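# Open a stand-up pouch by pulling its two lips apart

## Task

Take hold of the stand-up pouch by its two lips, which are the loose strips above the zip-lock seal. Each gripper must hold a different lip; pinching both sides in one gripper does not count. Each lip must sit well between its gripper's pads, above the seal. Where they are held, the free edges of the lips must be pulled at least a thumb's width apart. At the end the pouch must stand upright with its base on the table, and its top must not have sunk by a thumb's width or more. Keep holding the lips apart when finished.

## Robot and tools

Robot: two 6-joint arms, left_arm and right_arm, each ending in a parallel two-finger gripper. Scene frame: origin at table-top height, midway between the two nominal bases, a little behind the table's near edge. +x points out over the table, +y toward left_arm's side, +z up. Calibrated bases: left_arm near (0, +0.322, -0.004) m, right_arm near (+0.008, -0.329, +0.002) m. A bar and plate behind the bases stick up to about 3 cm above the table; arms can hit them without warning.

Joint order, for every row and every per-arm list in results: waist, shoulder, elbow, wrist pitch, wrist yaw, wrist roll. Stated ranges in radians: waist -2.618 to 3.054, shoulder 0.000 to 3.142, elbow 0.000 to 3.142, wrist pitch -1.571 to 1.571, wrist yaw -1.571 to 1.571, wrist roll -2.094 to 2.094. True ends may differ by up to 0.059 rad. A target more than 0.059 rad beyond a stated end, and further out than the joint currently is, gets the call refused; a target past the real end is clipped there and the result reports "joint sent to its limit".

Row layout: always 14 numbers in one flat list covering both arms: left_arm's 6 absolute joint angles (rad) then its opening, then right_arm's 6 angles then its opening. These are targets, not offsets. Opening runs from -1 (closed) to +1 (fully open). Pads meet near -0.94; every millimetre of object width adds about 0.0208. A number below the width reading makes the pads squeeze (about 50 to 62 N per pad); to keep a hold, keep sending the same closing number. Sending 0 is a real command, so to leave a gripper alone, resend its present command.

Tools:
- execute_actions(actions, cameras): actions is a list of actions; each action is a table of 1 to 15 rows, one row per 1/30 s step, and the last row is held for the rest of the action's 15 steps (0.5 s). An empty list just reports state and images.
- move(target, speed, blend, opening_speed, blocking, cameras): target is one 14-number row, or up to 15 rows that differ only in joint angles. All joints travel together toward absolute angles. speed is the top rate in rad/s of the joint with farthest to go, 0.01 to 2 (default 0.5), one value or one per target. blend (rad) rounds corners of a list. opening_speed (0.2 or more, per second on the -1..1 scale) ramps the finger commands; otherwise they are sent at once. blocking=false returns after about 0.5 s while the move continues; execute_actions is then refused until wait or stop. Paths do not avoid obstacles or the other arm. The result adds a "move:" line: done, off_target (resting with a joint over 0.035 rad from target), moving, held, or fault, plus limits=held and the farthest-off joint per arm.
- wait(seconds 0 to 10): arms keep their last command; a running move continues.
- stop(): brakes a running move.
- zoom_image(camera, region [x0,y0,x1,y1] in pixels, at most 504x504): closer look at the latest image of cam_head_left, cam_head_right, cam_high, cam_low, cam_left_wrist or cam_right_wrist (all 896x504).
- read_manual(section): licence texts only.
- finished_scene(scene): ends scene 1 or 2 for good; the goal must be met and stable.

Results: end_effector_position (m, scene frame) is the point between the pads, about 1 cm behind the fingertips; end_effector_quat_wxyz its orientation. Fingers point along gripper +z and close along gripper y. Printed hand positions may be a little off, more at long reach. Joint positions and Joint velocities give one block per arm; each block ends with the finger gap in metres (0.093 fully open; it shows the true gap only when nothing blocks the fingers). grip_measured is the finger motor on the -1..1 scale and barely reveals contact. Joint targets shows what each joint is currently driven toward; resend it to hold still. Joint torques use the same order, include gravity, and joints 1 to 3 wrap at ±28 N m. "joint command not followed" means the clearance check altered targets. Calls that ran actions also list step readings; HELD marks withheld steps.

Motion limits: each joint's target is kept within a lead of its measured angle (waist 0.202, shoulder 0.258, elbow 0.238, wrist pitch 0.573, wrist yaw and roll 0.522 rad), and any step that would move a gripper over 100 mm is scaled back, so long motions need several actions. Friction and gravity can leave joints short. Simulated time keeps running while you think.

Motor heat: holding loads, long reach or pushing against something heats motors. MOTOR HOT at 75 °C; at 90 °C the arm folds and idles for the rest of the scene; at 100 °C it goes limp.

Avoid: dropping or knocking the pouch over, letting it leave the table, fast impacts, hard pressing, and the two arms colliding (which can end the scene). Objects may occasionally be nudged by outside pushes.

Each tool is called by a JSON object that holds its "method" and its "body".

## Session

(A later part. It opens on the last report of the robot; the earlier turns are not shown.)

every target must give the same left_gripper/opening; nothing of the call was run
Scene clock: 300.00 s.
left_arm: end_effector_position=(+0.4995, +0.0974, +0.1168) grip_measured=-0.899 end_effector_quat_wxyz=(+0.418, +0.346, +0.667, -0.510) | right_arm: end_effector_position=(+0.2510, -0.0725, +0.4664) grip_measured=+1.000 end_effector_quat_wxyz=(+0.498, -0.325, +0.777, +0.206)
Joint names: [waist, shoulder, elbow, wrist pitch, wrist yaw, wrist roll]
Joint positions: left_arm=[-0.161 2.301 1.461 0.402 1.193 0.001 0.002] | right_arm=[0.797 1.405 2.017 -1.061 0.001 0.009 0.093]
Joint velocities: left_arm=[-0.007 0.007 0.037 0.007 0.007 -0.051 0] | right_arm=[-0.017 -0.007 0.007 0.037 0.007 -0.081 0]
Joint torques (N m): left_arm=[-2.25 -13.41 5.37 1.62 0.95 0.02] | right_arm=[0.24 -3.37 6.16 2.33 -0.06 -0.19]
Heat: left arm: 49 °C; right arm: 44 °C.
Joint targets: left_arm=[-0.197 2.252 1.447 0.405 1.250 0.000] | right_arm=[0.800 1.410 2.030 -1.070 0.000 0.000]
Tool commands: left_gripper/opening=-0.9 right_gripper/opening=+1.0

{"method": "move", "body": {"target": [[-0.12,2.376,1.6,0.38,1.2,0,-0.9,0.8,1.41,2.03,-1.07,0,0,1],[0.4,2.3,1.8,0.2,0.6,0,-0.9,0.8,1.41,2.03,-1.07,0,0,1],[0.35,1.75,2.31,-1.0,-0.5,-0.5,-0.9,0.8,1.41,2.03,-1.07,0,0,1]], "speed": [0.3,0.7,0.7], "blend": 0.04}}

{"method": "zoom_image", "body": {"camera": "cam_right_wrist", "region": [200, 100, 650, 400]}}

{"method": "zoom_image", "body": {"camera": "cam_high", "region": [380, 80, 620, 260]}}

Scene clock: 306.43 s.
left_arm: end_effector_position=(+0.3818, +0.5755, +0.4477) grip_measured=-0.899 end_effector_quat_wxyz=(+0.525, -0.474, +0.687, +0.167) | right_arm: end_effector_position=(+0.2510, -0.0725, +0.4664) grip_measured=+1.000 end_effector_quat_wxyz=(+0.498, -0.325, +0.777, +0.206)
Joint names: [waist, shoulder, elbow, wrist pitch, wrist yaw, wrist roll]
Joint positions: left_arm=[0.36 1.758 2.296 -0.986 -0.495 -0.495 0.002] | right_arm=[0.797 1.405 2.017 -1.061 0.001 0.009 0.093]
Joint velocities: left_arm=[0.002 0.012 -0.007 0.051 -0.007 -0.022 0] | right_arm=[-0.002 0.002 -0.007 -0.007 -0.066 0.022 0]
Joint torques (N m): left_arm=[-0.14 -6.27 7.09 1.79 -0.21 -0.04] | right_arm=[0.23 -3.32 5.98 2.36 -0.06 -0.19]
Heat: left arm: 51 °C; right arm: 44 °C.
Joint targets: left_arm=[0.350 1.750 2.310 -1.000 -0.500 -0.500] | right_arm=[0.800 1.410 2.030 -1.070 0.000 0.000]
move: done
camera_calibration:
cam_left_wrist: T_world_to_cam=[[0.810177, -0.516624, 0.276971, -0.138957], [-0.253546, -0.734858, -0.629046, 0.840353], [0.528514, 0.439414, -0.726353, -0.0465202], [0, 0, 0, 1]] pos_world=[0.350235, 0.566193, 0.533317]
cam_right_wrist: T_world_to_cam=[[0.702167, -0.711327, 0.031213, -0.244784], [-0.536658, -0.557539, -0.633363, 0.428763], [0.467931, 0.427976, -0.773225, 0.357637], [0, 0, 0, 1]] pos_world=[0.234629, -0.0881291, 0.555737]

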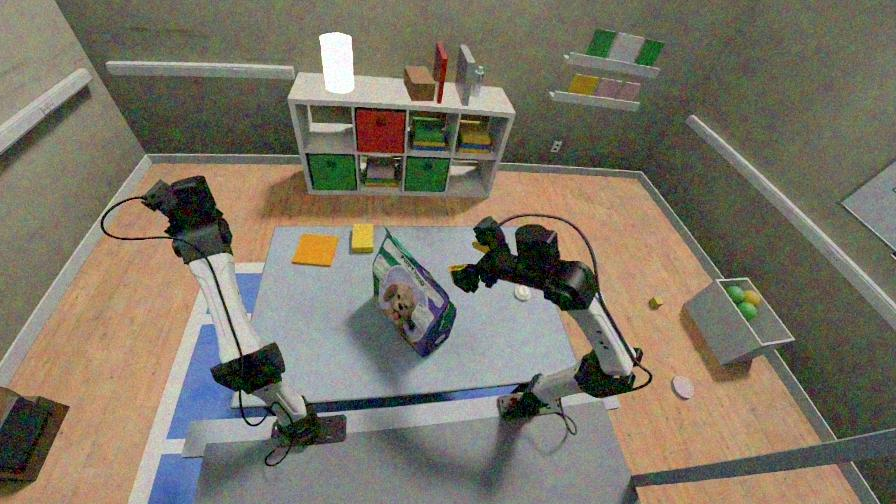

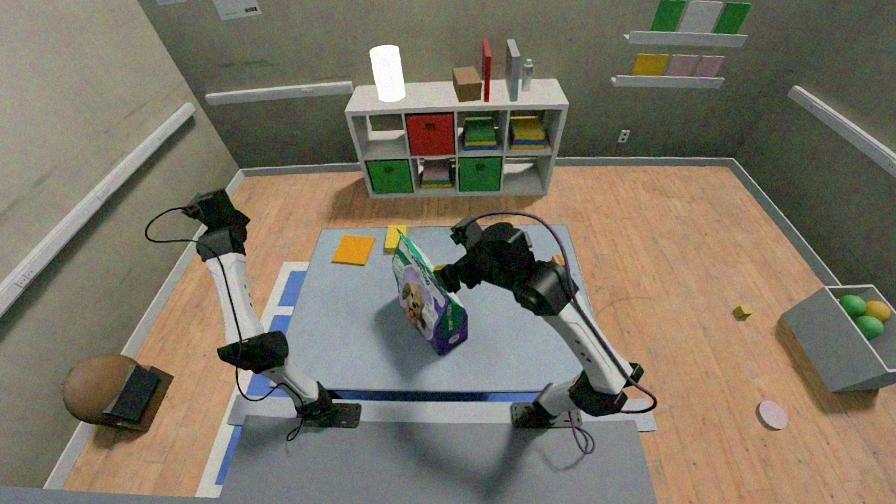

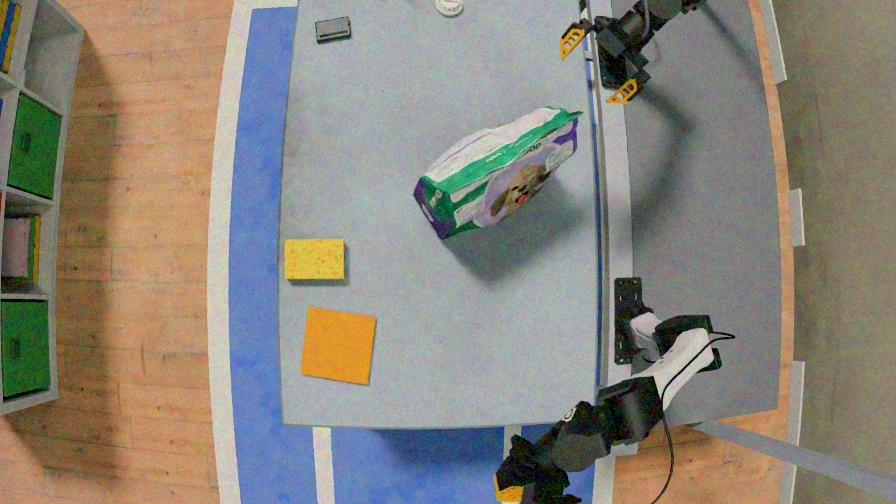

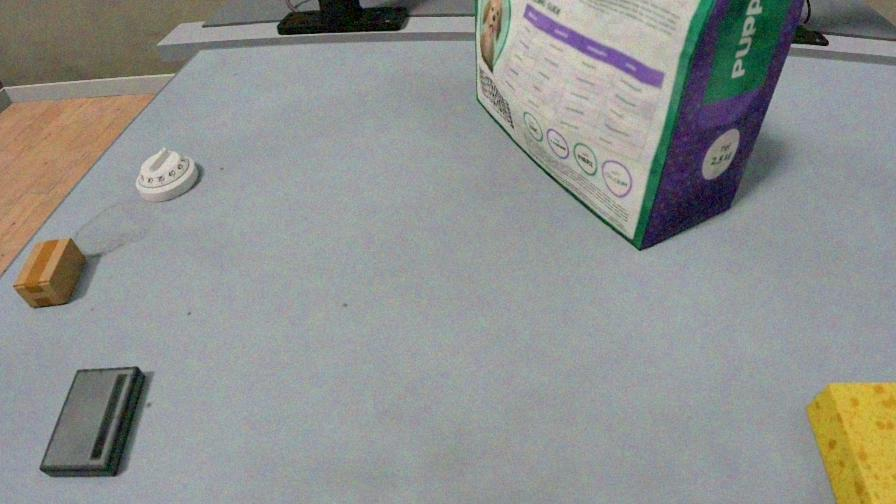

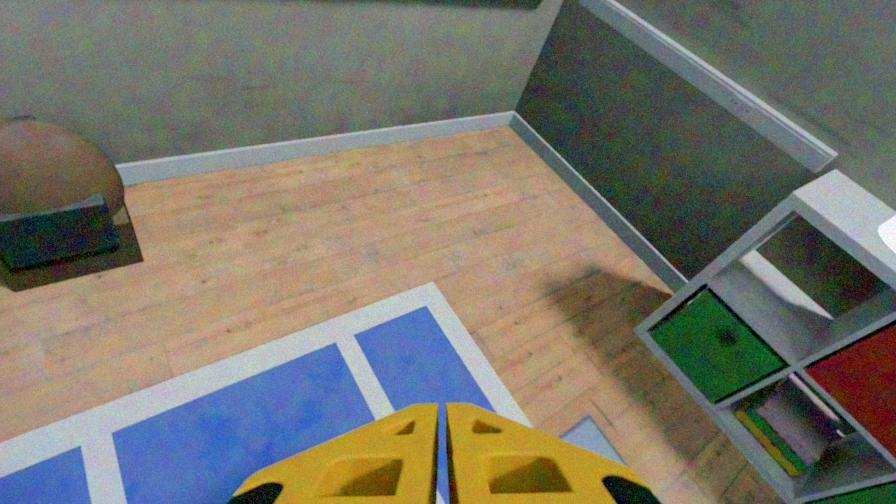

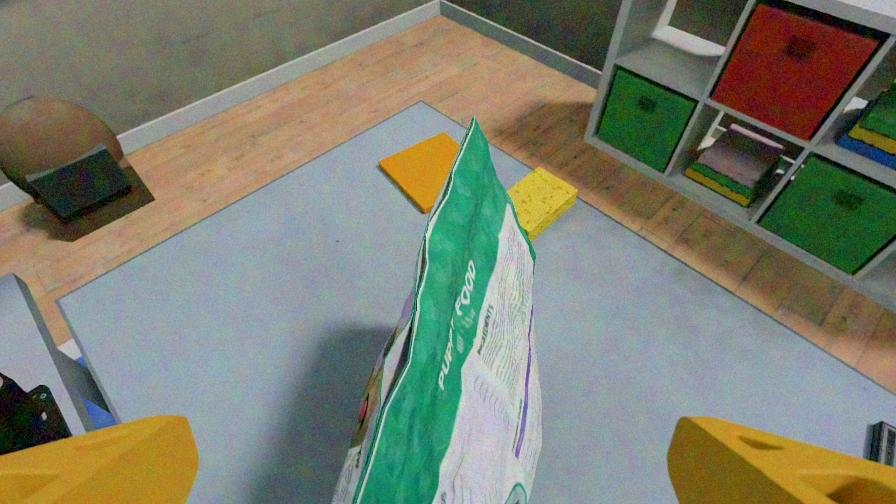

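Scaled by 1.120 from the camera's 896x504 image, which has a finer 1280x720 frame.

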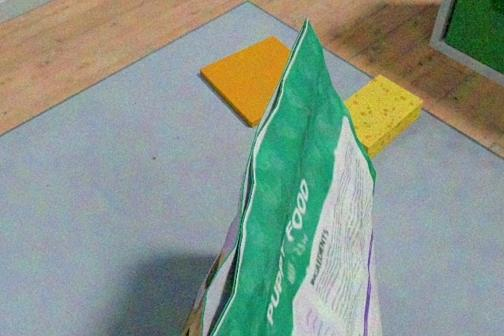

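Scaled by 2.100 from the camera's 896x504 image, which has a finer 1280x720 frame.

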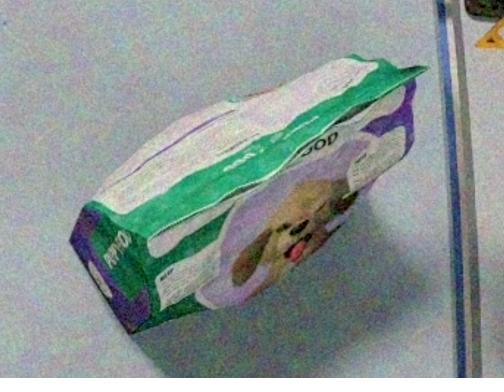

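{"method": "move", "body": {"target": [0.35,1.75,2.31,-1.0,-0.5,-0.5,-0.9,0.977,1.6255,2.144,-1.369,0.28,0.306,-0.3], "speed": 0.5, "opening_speed": 1, "cameras": ["cam_right_wrist","cam_high","cam_head_right"]}}

{"method": "zoom_image", "body": {"camera": "cam_right_wrist", "region": [250, 200, 700, 504]}}

{"method": "zoom_image", "body": {"camera": "cam_high", "region": [420, 60, 640, 220]}}

Scene clock: 339.77 s.
left_arm: end_effector_position=(+0.3816, +0.5755, +0.4474) grip_measured=-0.899 end_effector_quat_wxyz=(+0.524, -0.475, +0.687, +0.168) | right_arm: end_effector_position=(+0.2478, -0.0470, +0.3769) grip_measured=-0.298 end_effector_quat_wxyz=(+0.363, -0.264, +0.888, +0.101)
Joint names: [waist, shoulder, elbow, wrist pitch, wrist yaw, wrist roll]
Joint positions: left_arm=[0.36 1.758 2.296 -0.987 -0.495 -0.495 0.002] | right_arm=[0.974 1.62 2.122 -1.361 0.273 0.296 0.031]
Joint velocities: left_arm=[0.002 0.007 -0.007 0.007 -0.066 -0.051 -0.002] | right_arm=[-0.002 -0.002 -0.007 -0.051 0.037 -0.022 -0.001]
Joint torques (N m): left_arm=[-0.05 -6.37 7.09 1.82 -0.21 -0.03] | right_arm=[0.23 -5.15 6.83 1.85 0.24 0.07]
Heat: left arm: 45 °C; right arm: 44 °C.
Joint targets: left_arm=[0.350 1.750 2.310 -1.000 -0.500 -0.500] | right_arm=[0.977 1.626 2.144 -1.369 0.280 0.306]
move: done
camera_calibration:
cam_right_wrist: T_world_to_cam=[[0.540453, -0.840298, 0.0425336, -0.191847], [-0.790874, -0.524616, -0.315113, 0.32911], [0.287103, 0.136665, -0.948101, 0.376033], [0, 0, 0, 1]] pos_world=[0.256009, -0.0399429, 0.468383]
Images, in order (width x height): cam_head_right 896x504, cam_high 896x504, cam_right_wrist 896x504.

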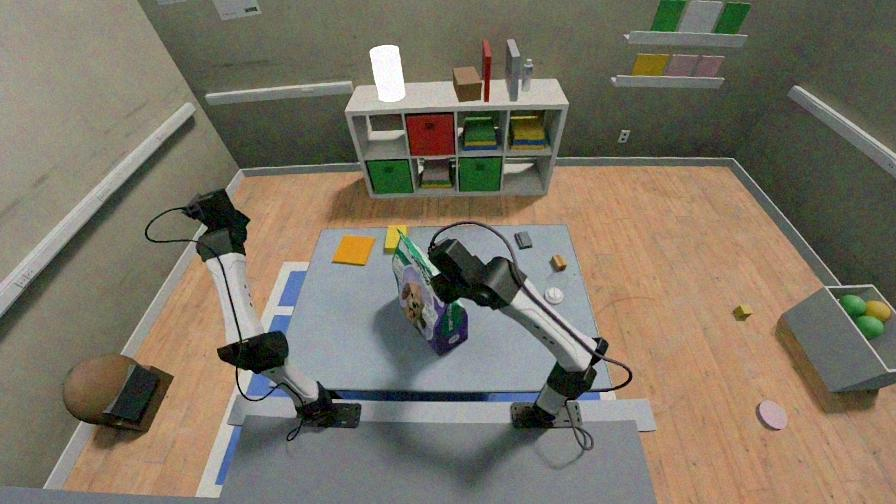

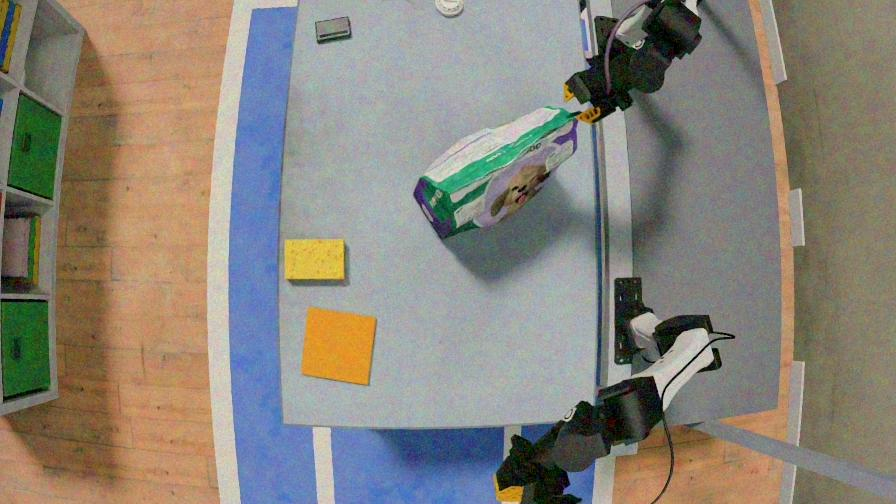

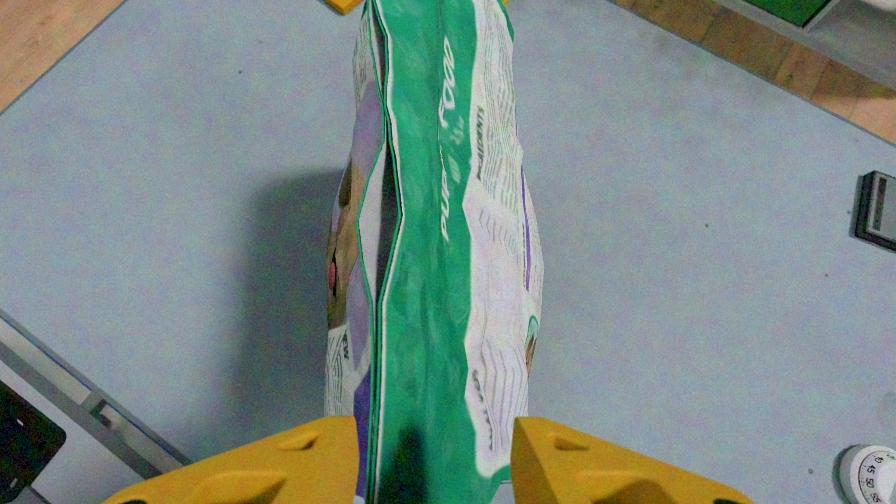

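Scaled by 1.120 from the camera's 896x504 image, which has a finer 1280x720 frame.

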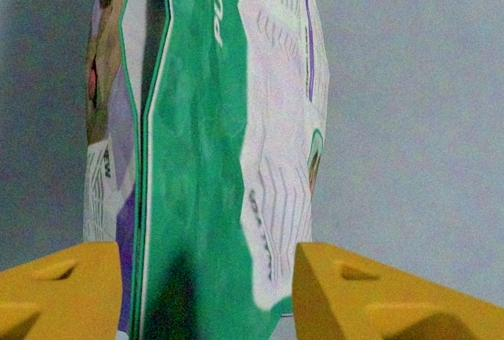

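Scaled by 2.291 from the camera's 896x504 image, which has a finer 1280x720 frame.

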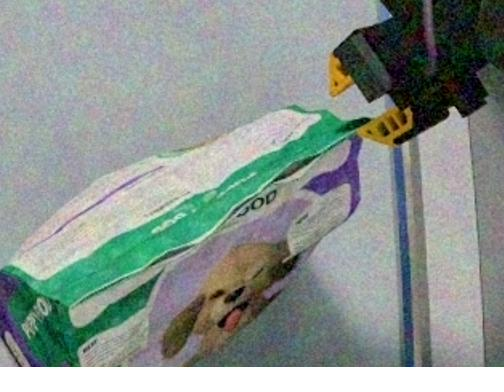

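{"method": "move", "body": {"target": [0.35,1.75,2.31,-1.0,-0.5,-0.5,-0.9,0.898,1.9186,2.513,-1.444,0.242,0.266,-0.3], "speed": 0.25, "cameras": ["cam_right_wrist","cam_high"]}}

{"method": "zoom_image", "body": {"camera": "cam_right_wrist", "region": [250, 200, 700, 504]}}

{"method": "zoom_image", "body": {"camera": "cam_high", "region": [420, 60, 640, 220]}}

Scene clock: 355.50 s.
left_arm: end_effector_position=(+0.3816, +0.5755, +0.4473) grip_measured=-0.899 end_effector_quat_wxyz=(+0.524, -0.475, +0.687, +0.168) | right_arm: end_effector_position=(+0.3014, -0.0140, +0.3793) grip_measured=-0.298 end_effector_quat_wxyz=(+0.365, -0.245, +0.893, +0.098)
Joint names: [waist, shoulder, elbow, wrist pitch, wrist yaw, wrist roll]
Joint positions: left_arm=[0.36 1.758 2.296 -0.988 -0.495 -0.495 0.002] | right_arm=[0.905 1.906 2.492 -1.435 0.247 0.276 0.031]
Joint velocities: left_arm=[0.002 -0.012 0.002 -0.007 0.037 -0.022 0.001] | right_arm=[0.012 0.007 -0.022 -0.051 0.037 0.037 0.001]
Joint torques (N m): left_arm=[-0.03 -6.26 7.02 1.81 -0.19 -0.05] | right_arm=[-0.64 -6.87 6.5 1.87 0.09 -0.27]
Heat: left arm: 43 °C; right arm: 41 °C.
Joint targets: left_arm=[0.350 1.750 2.310 -1.000 -0.500 -0.500] | right_arm=[0.898 1.919 2.513 -1.444 0.242 0.266]
move: done
camera_calibration:
cam_right_wrist: T_world_to_cam=[[0.508457, -0.860449, 0.0331679, -0.180285], [-0.811179, -0.491554, -0.3168, 0.39682], [0.288894, 0.134174, -0.947912, 0.35777], [0, 0, 0, 1]] pos_world=[0.310202, -0.00807131, 0.470826]
Images, in order (width x height): cam_high 896x504, cam_right_wrist 896x504.

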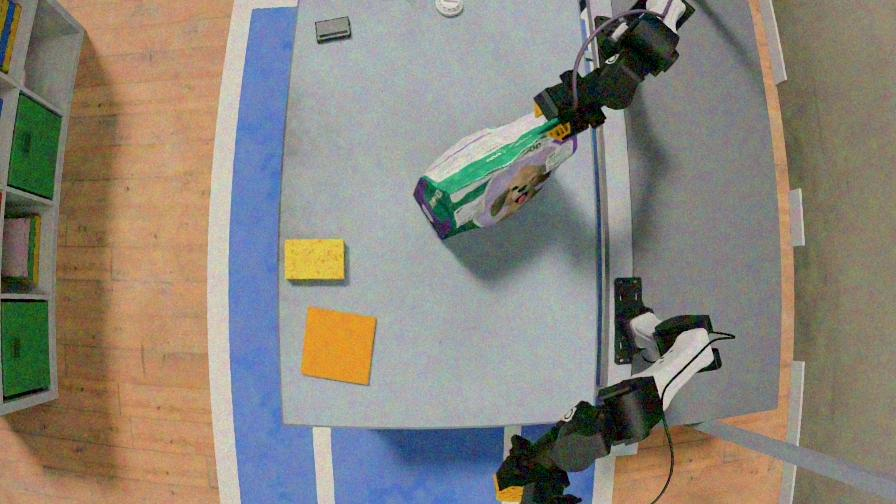

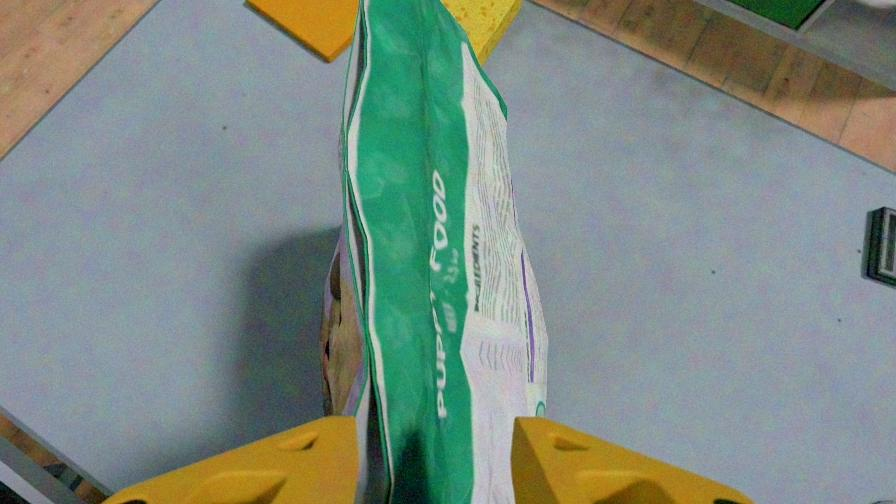

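Scaled by 1.120 from the camera's 896x504 image, which has a finer 1280x720 frame.

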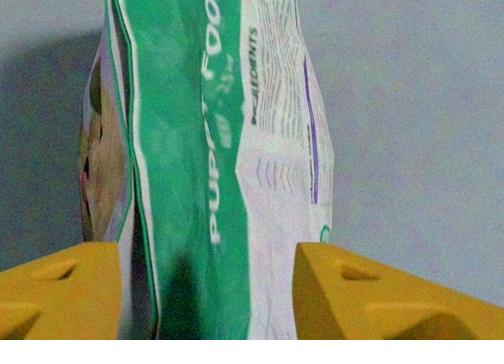

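Scaled by 2.291 from the camera's 896x504 image, which has a finer 1280x720 frame.

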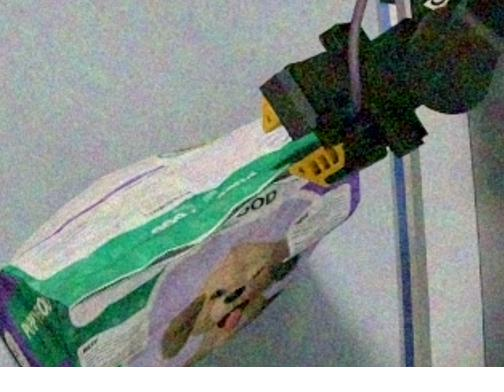

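{"method": "move", "body": {"target": [0.35,1.75,2.31,-1.0,-0.5,-0.5,-0.9,0.892,1.795,2.240,-1.297,0.242,0.266,-0.3], "speed": 0.2, "cameras": ["cam_right_wrist","cam_high"]}}

{"method": "zoom_image", "body": {"camera": "cam_right_wrist", "region": [250, 200, 700, 504]}}

{"method": "zoom_image", "body": {"camera": "cam_high", "region": [420, 60, 640, 220]}}

Scene clock: 368.90 s.
left_arm: end_effector_position=(+0.3815, +0.5755, +0.4472) grip_measured=-0.899 end_effector_quat_wxyz=(+0.524, -0.475, +0.687, +0.168) | right_arm: end_effector_position=(+0.3028, -0.0162, +0.3554) grip_measured=-0.298 end_effector_quat_wxyz=(+0.357, -0.246, +0.897, +0.092)
Joint names: [waist, shoulder, elbow, wrist pitch, wrist yaw, wrist roll]
Joint positions: left_arm=[0.36 1.758 2.296 -0.988 -0.495 -0.495 0.002] | right_arm=[0.899 1.816 2.253 -1.308 0.246 0.276 0.031]
Joint velocities: left_arm=[0.002 0.007 0.007 0.007 0.007 -0.007 -0.001] | right_arm=[-0.007 -0.002 0.012 -0.007 -0.051 -0.051 -0.001]
Joint torques (N m): left_arm=[-0.06 -6.26 7.19 1.81 -0.17 -0.03] | right_arm=[-0.7 -9.25 4.12 2.01 0.11 -0.21]
Heat: left arm: 43 °C; right arm: 41 °C.
Joint targets: left_arm=[0.350 1.750 2.310 -1.000 -0.500 -0.500] | right_arm=[0.892 1.795 2.240 -1.297 0.242 0.266]
move: done
camera_calibration:
cam_right_wrist: T_world_to_cam=[[0.505245, -0.862025, 0.0404936, -0.183733], [-0.817512, -0.493129, -0.297487, 0.384347], [0.27641, 0.1172, -0.953867, 0.340605], [0, 0, 0, 1]] pos_world=[0.312892, -0.00876865, 0.44667]
Images, in order (width x height): cam_high 896x504, cam_right_wrist 896x504.

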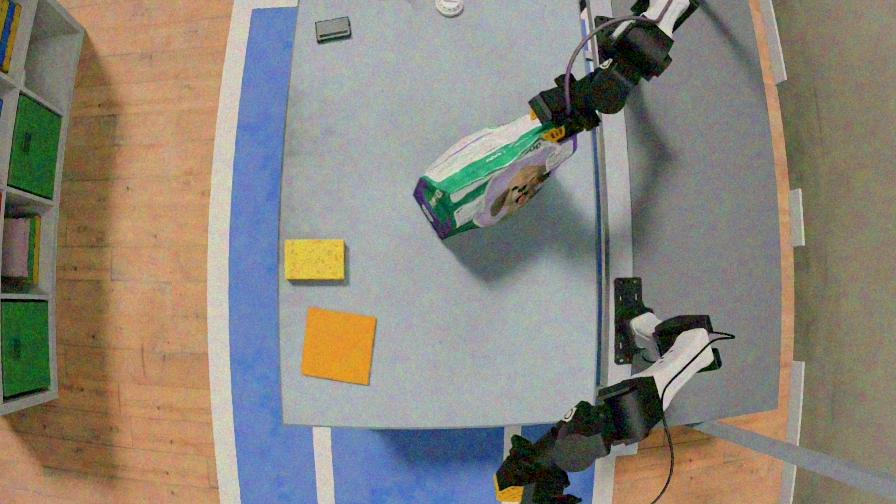

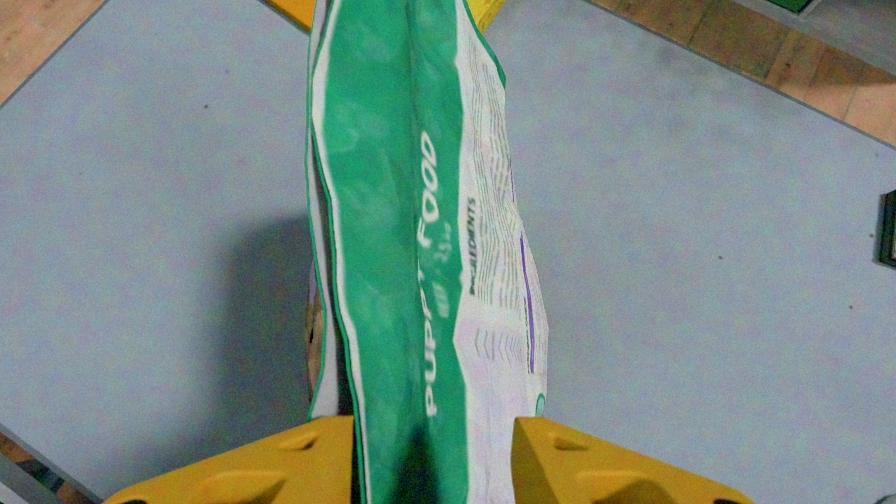

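Scaled by 1.120 from the camera's 896x504 image, which has a finer 1280x720 frame.

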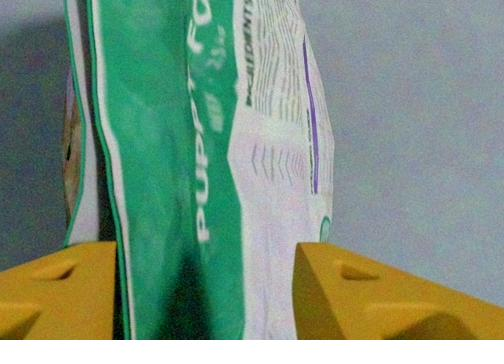

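Scaled by 2.291 from the camera's 896x504 image, which has a finer 1280x720 frame.

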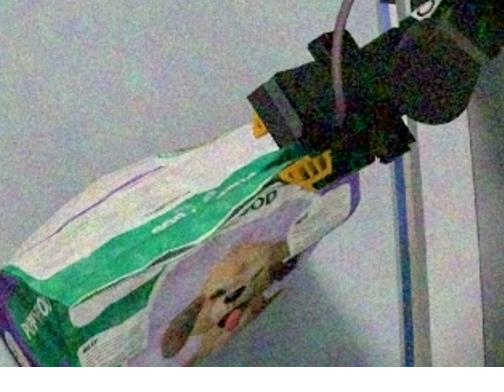

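{"method": "move", "body": {"target": [0.35,1.75,2.31,-1.0,-0.5,-0.5,-0.9,0.882,1.733,2.083,-1.19,0.242,0.266,-0.3], "speed": 0.15, "cameras": ["cam_right_wrist","cam_high"]}}

{"method": "zoom_image", "body": {"camera": "cam_right_wrist", "region": [250, 200, 700, 504]}}

{"method": "zoom_image", "body": {"camera": "cam_high", "region": [420, 60, 640, 220]}}

Scene clock: 374.60 s.
left_arm: end_effector_position=(+0.3815, +0.5755, +0.4472) grip_measured=-0.899 end_effector_quat_wxyz=(+0.524, -0.475, +0.687, +0.168) | right_arm: end_effector_position=(+0.3055, -0.0186, +0.3436) grip_measured=-0.298 end_effector_quat_wxyz=(+0.364, -0.240, +0.895, +0.096)
Joint names: [waist, shoulder, elbow, wrist pitch, wrist yaw, wrist roll]
Joint positions: left_arm=[0.36 1.758 2.296 -0.988 -0.495 -0.495 0.002] | right_arm=[0.891 1.751 2.098 -1.199 0.243 0.276 0.031]
Joint velocities: left_arm=[-0.002 -0.002 -0.012 -0.051 -0.007 -0.051 0] | right_arm=[0.012 -0.012 0.017 -0.037 -0.066 0.022 0]
Joint torques (N m): left_arm=[-0.23 -6.35 7.01 1.81 -0.17 -0.05] | right_arm=[-0.72 -8.8 4.34 2.06 0.11 -0.22]
Heat: left arm: 43 °C; right arm: 41 °C.
Joint targets: left_arm=[0.350 1.750 2.310 -1.000 -0.500 -0.500] | right_arm=[0.882 1.733 2.083 -1.190 0.242 0.266]
move: done
camera_calibration:
cam_right_wrist: T_world_to_cam=[[0.498817, -0.866116, 0.0320262, -0.181866], [-0.817773, -0.482572, -0.313642, 0.387691], [0.287105, 0.13026, -0.949001, 0.324172], [0, 0, 0, 1]] pos_world=[0.31469, -0.0126549, 0.435061]
Images, in order (width x height): cam_high 896x504, cam_right_wrist 896x504.

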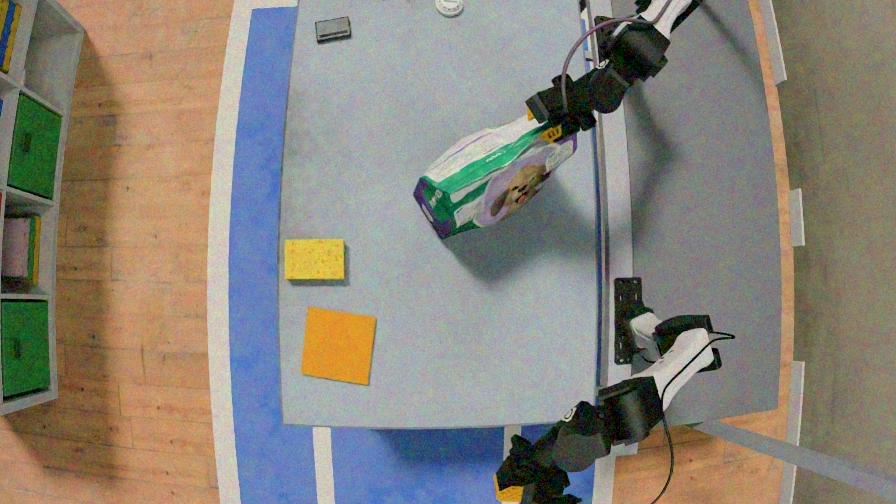

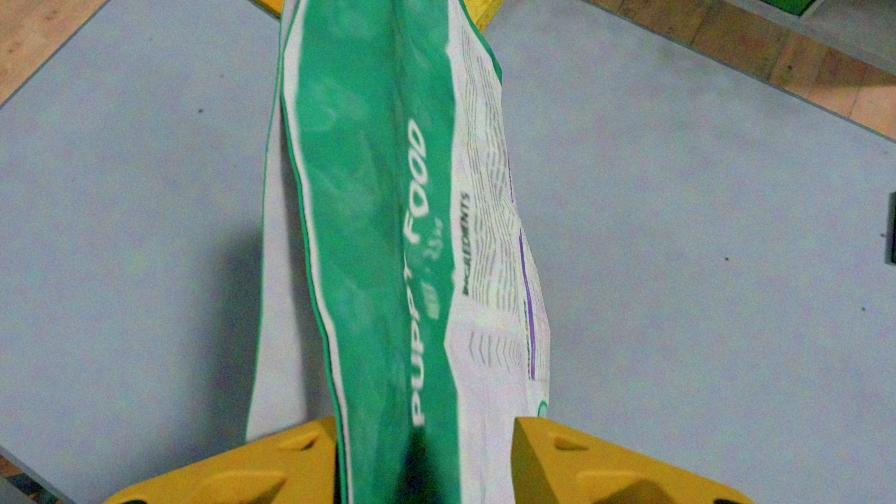

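Scaled by 1.120 from the camera's 896x504 image, which has a finer 1280x720 frame.

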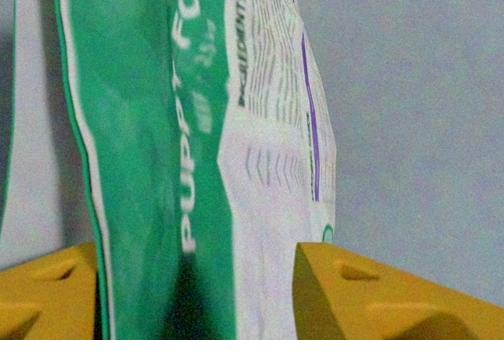

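Scaled by 2.291 from the camera's 896x504 image, which has a finer 1280x720 frame.

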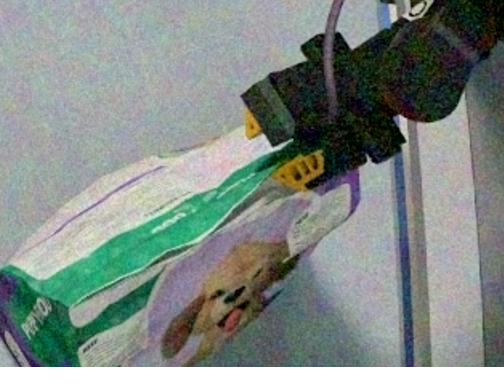

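{"method": "move", "body": {"target": [0.35,1.75,2.31,-1.0,-0.5,-0.5,-0.9,0.882,1.715,2.055,-1.18,0.242,0.266,-0.3], "speed": 0.15, "cameras": ["cam_right_wrist"]}}

{"method": "move", "body": {"target": [0.35,1.75,2.31,-1.0,-0.5,-0.5,-0.9,0.882,1.715,2.055,-1.18,0.242,0.266,-1], "opening_speed": 0.4, "cameras": ["cam_right_wrist","cam_high"]}}

{"method": "zoom_image", "body": {"camera": "cam_right_wrist", "region": [200, 200, 650, 504]}}

{"method": "zoom_image", "body": {"camera": "cam_high", "region": [420, 60, 640, 220]}}

Scene clock: 382.93 s.
left_arm: end_effector_position=(+0.3815, +0.5754, +0.4472) grip_measured=-0.899 end_effector_quat_wxyz=(+0.523, -0.475, +0.688, +0.168) | right_arm: end_effector_position=(+0.3048, -0.0193, +0.3435) grip_measured=-0.298 end_effector_quat_wxyz=(+0.367, -0.239, +0.893, +0.099)
Joint names: [waist, shoulder, elbow, wrist pitch, wrist yaw, wrist roll]
Joint positions: left_arm=[0.36 1.758 2.296 -0.988 -0.495 -0.495 0.002] | right_arm=[0.891 1.735 2.071 -1.178 0.243 0.276 0.031]
Joint velocities: left_arm=[0.012 0.007 -0.007 0.022 0.007 -0.051 0] | right_arm=[0.002 -0.007 0.007 0.022 -0.007 -0.007 0]
Joint torques (N m): left_arm=[-0.18 -6.35 7.13 1.81 -0.18 -0.02] | right_arm=[-0.64 -8.96 4.41 1.93 0.11 -0.21]
Heat: left arm: 44 °C; right arm: 41 °C.
Joint targets: left_arm=[0.350 1.750 2.310 -1.000 -0.500 -0.500] | right_arm=[0.882 1.715 2.055 -1.180 0.242 0.266]
move: done
camera_calibration:
cam_right_wrist: T_world_to_cam=[[0.498971, -0.866159, 0.0282106, -0.180888], [-0.815669, -0.480385, -0.322357, 0.389195], [0.292765, 0.137837, -0.946198, 0.321854], [0, 0, 0, 1]] pos_world=[0.313485, -0.0140774, 0.4351]
Images, in order (width x height): cam_right_wrist 896x504.

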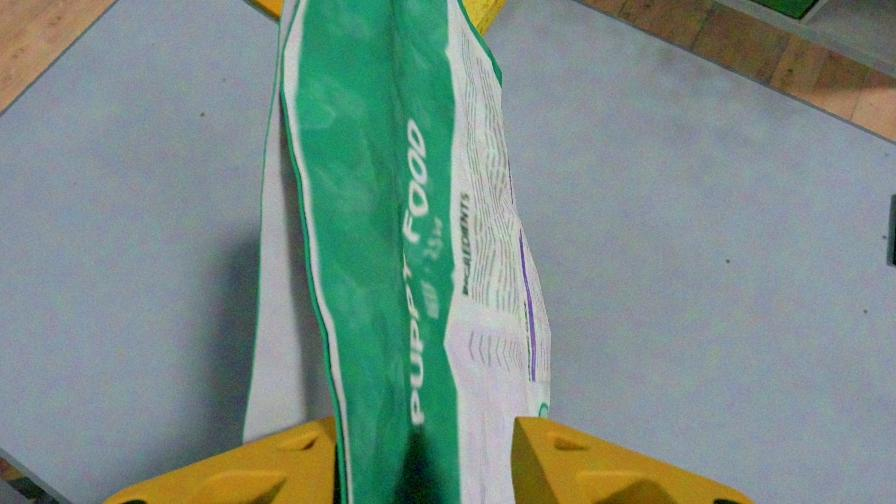

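Scene clock: 384.90 s.
left_arm: end_effector_position=(+0.3815, +0.5754, +0.4472) grip_measured=-0.899 end_effector_quat_wxyz=(+0.523, -0.475, +0.688, +0.168) | right_arm: end_effector_position=(+0.3033, -0.0173, +0.3431) grip_measured=-0.975 end_effector_quat_wxyz=(+0.364, -0.242, +0.893, +0.105)
Joint names: [waist, shoulder, elbow, wrist pitch, wrist yaw, wrist roll]
Joint positions: left_arm=[0.36 1.758 2.296 -0.988 -0.495 -0.495 0.002] | right_arm=[0.891 1.735 2.07 -1.177 0.228 0.276 0]
Joint velocities: left_arm=[-0.022 -0.002 -0.022 0.022 -0.066 -0.066 -0.001] | right_arm=[-0.002 -0.017 0.012 0.051 -0.007 -0.051 0]
Joint torques (N m): left_arm=[-0.09 -6.31 7.13 1.84 -0.17 -0.02] | right_arm=[-0.68 -8.99 4.36 1.88 0.29 -0.22]
Heat: left arm: 44 °C; right arm: 41 °C.
Joint targets: left_arm=[0.350 1.750 2.310 -1.000 -0.500 -0.500] | right_arm=[0.882 1.715 2.055 -1.180 0.242 0.266]
move: done
camera_calibration:
cam_right_wrist: T_world_to_cam=[[0.507875, -0.861248, 0.0177591, -0.177428], [-0.81339, -0.486238, -0.319328, 0.386941], [0.283655, 0.147734, -0.947478, 0.325002], [0, 0, 0, 1]] pos_world=[0.312656, -0.0126777, 0.434645]
Images, in order (width x height): cam_high 896x504, cam_right_wrist 896x504.

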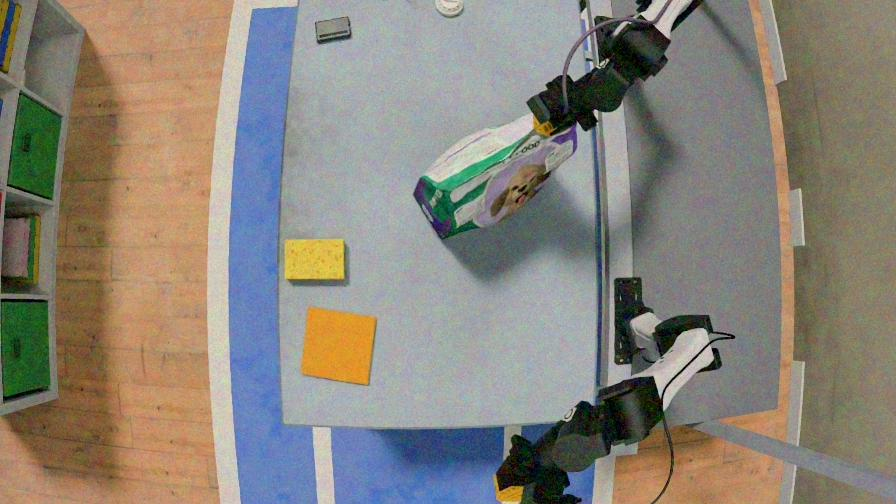

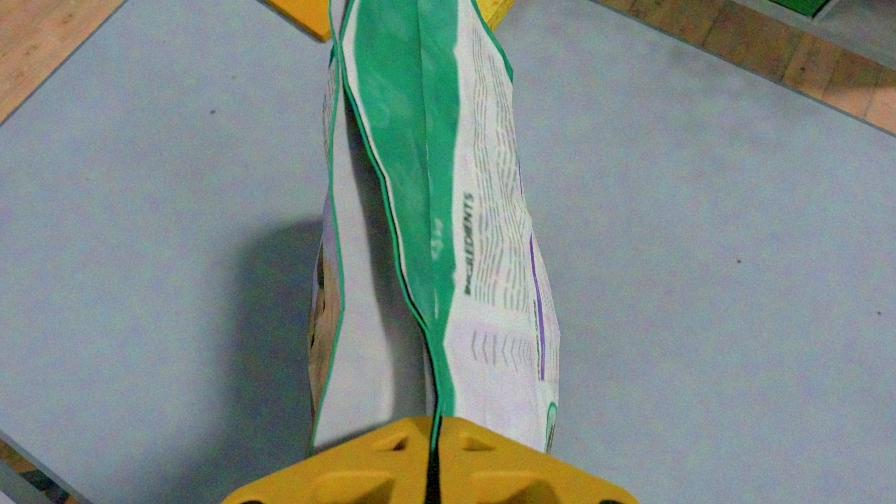

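Scaled by 1.120 from the camera's 896x504 image, which has a finer 1280x720 frame.

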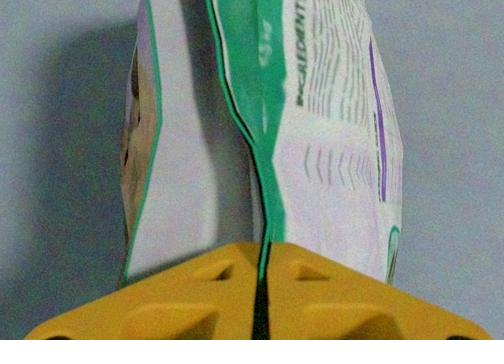

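Scaled by 2.291 from the camera's 896x504 image, which has a finer 1280x720 frame.

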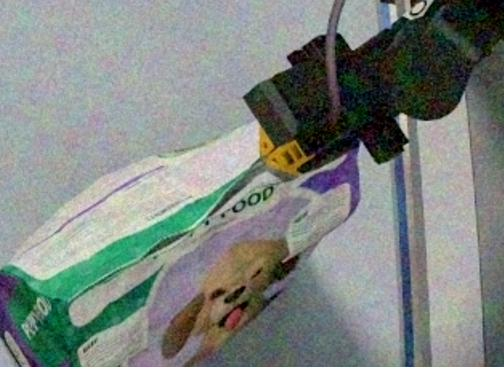

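{"method": "move", "body": {"target": [0.35,1.75,2.31,-1.0,-0.5,-0.5,-0.9,0.836,1.685,2.018,-1.173,0.2,0.266,-1], "speed": 0.1, "cameras": ["cam_right_wrist","cam_high","cam_head_left"]}}

{"method": "zoom_image", "body": {"camera": "cam_high", "region": [420, 60, 640, 220]}}

Scene clock: 393.00 s.
left_arm: end_effector_position=(+0.3815, +0.5754, +0.4472) grip_measured=-0.899 end_effector_quat_wxyz=(+0.523, -0.475, +0.688, +0.168) | right_arm: end_effector_position=(+0.3087, -0.0262, +0.3381) grip_measured=-0.975 end_effector_quat_wxyz=(+0.354, -0.233, +0.898, +0.117)
Joint names: [waist, shoulder, elbow, wrist pitch, wrist yaw, wrist roll]
Joint positions: left_arm=[0.36 1.758 2.296 -0.988 -0.495 -0.495 0.002] | right_arm=[0.85 1.714 2.03 -1.16 0.18 0.276 0]
Joint velocities: left_arm=[-0.022 -0.007 -0.002 -0.007 -0.051 -0.037 0] | right_arm=[0.002 -0.002 0.002 0.022 -0.022 0.007 0]
Joint torques (N m): left_arm=[-0.13 -6.28 7.04 1.82 -0.2 0] | right_arm=[-1.16 -9.78 4.67 1.83 0.32 -0.2]
Heat: left arm: 44 °C; right arm: 41 °C.
Joint targets: left_arm=[0.350 1.750 2.310 -1.000 -0.500 -0.500] | right_arm=[0.836 1.685 2.018 -1.173 0.200 0.266]
move: done
camera_calibration:
cam_right_wrist: T_world_to_cam=[[0.500534, -0.865586, -0.0150665, -0.174471], [-0.826531, -0.472629, -0.305724, 0.385235], [0.25751, 0.165478, -0.952001, 0.330138], [0, 0, 0, 1]] pos_world=[0.320724, -0.023577, 0.429438]
Images, in order (width x height): cam_head_left 896x504, cam_high 896x504, cam_right_wrist 896x504.

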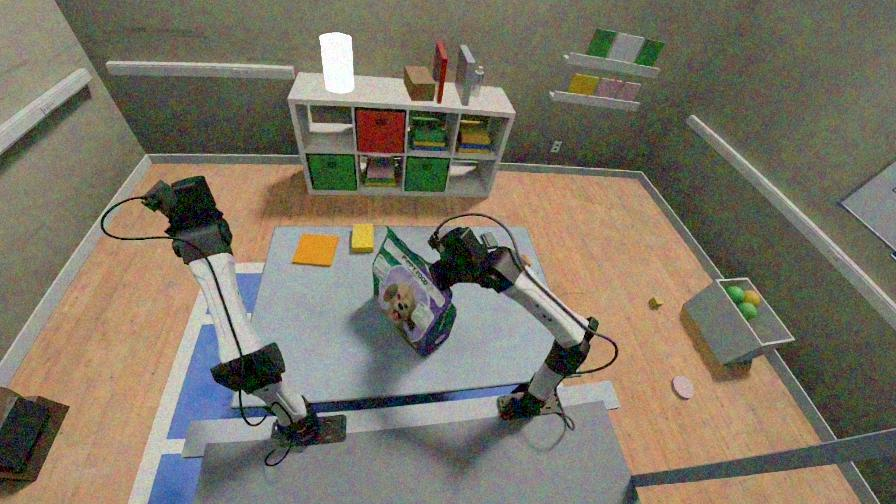

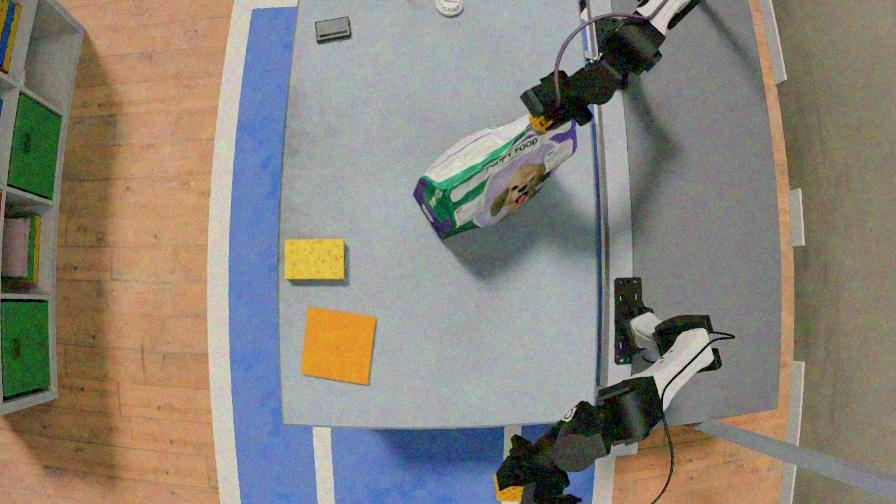

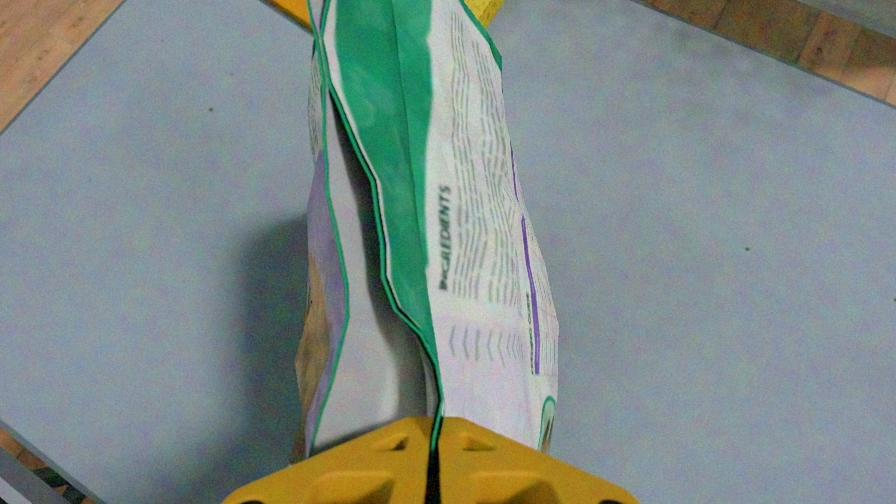

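Scaled by 2.291 from the camera's 896x504 image, which has a finer 1280x720 frame.

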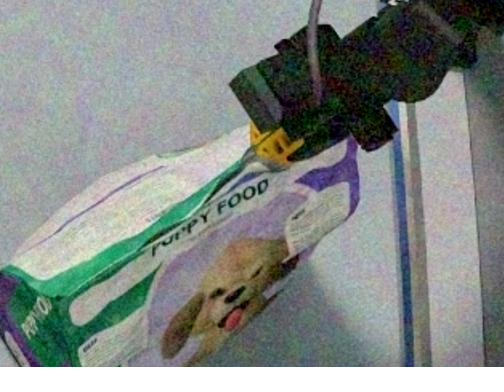

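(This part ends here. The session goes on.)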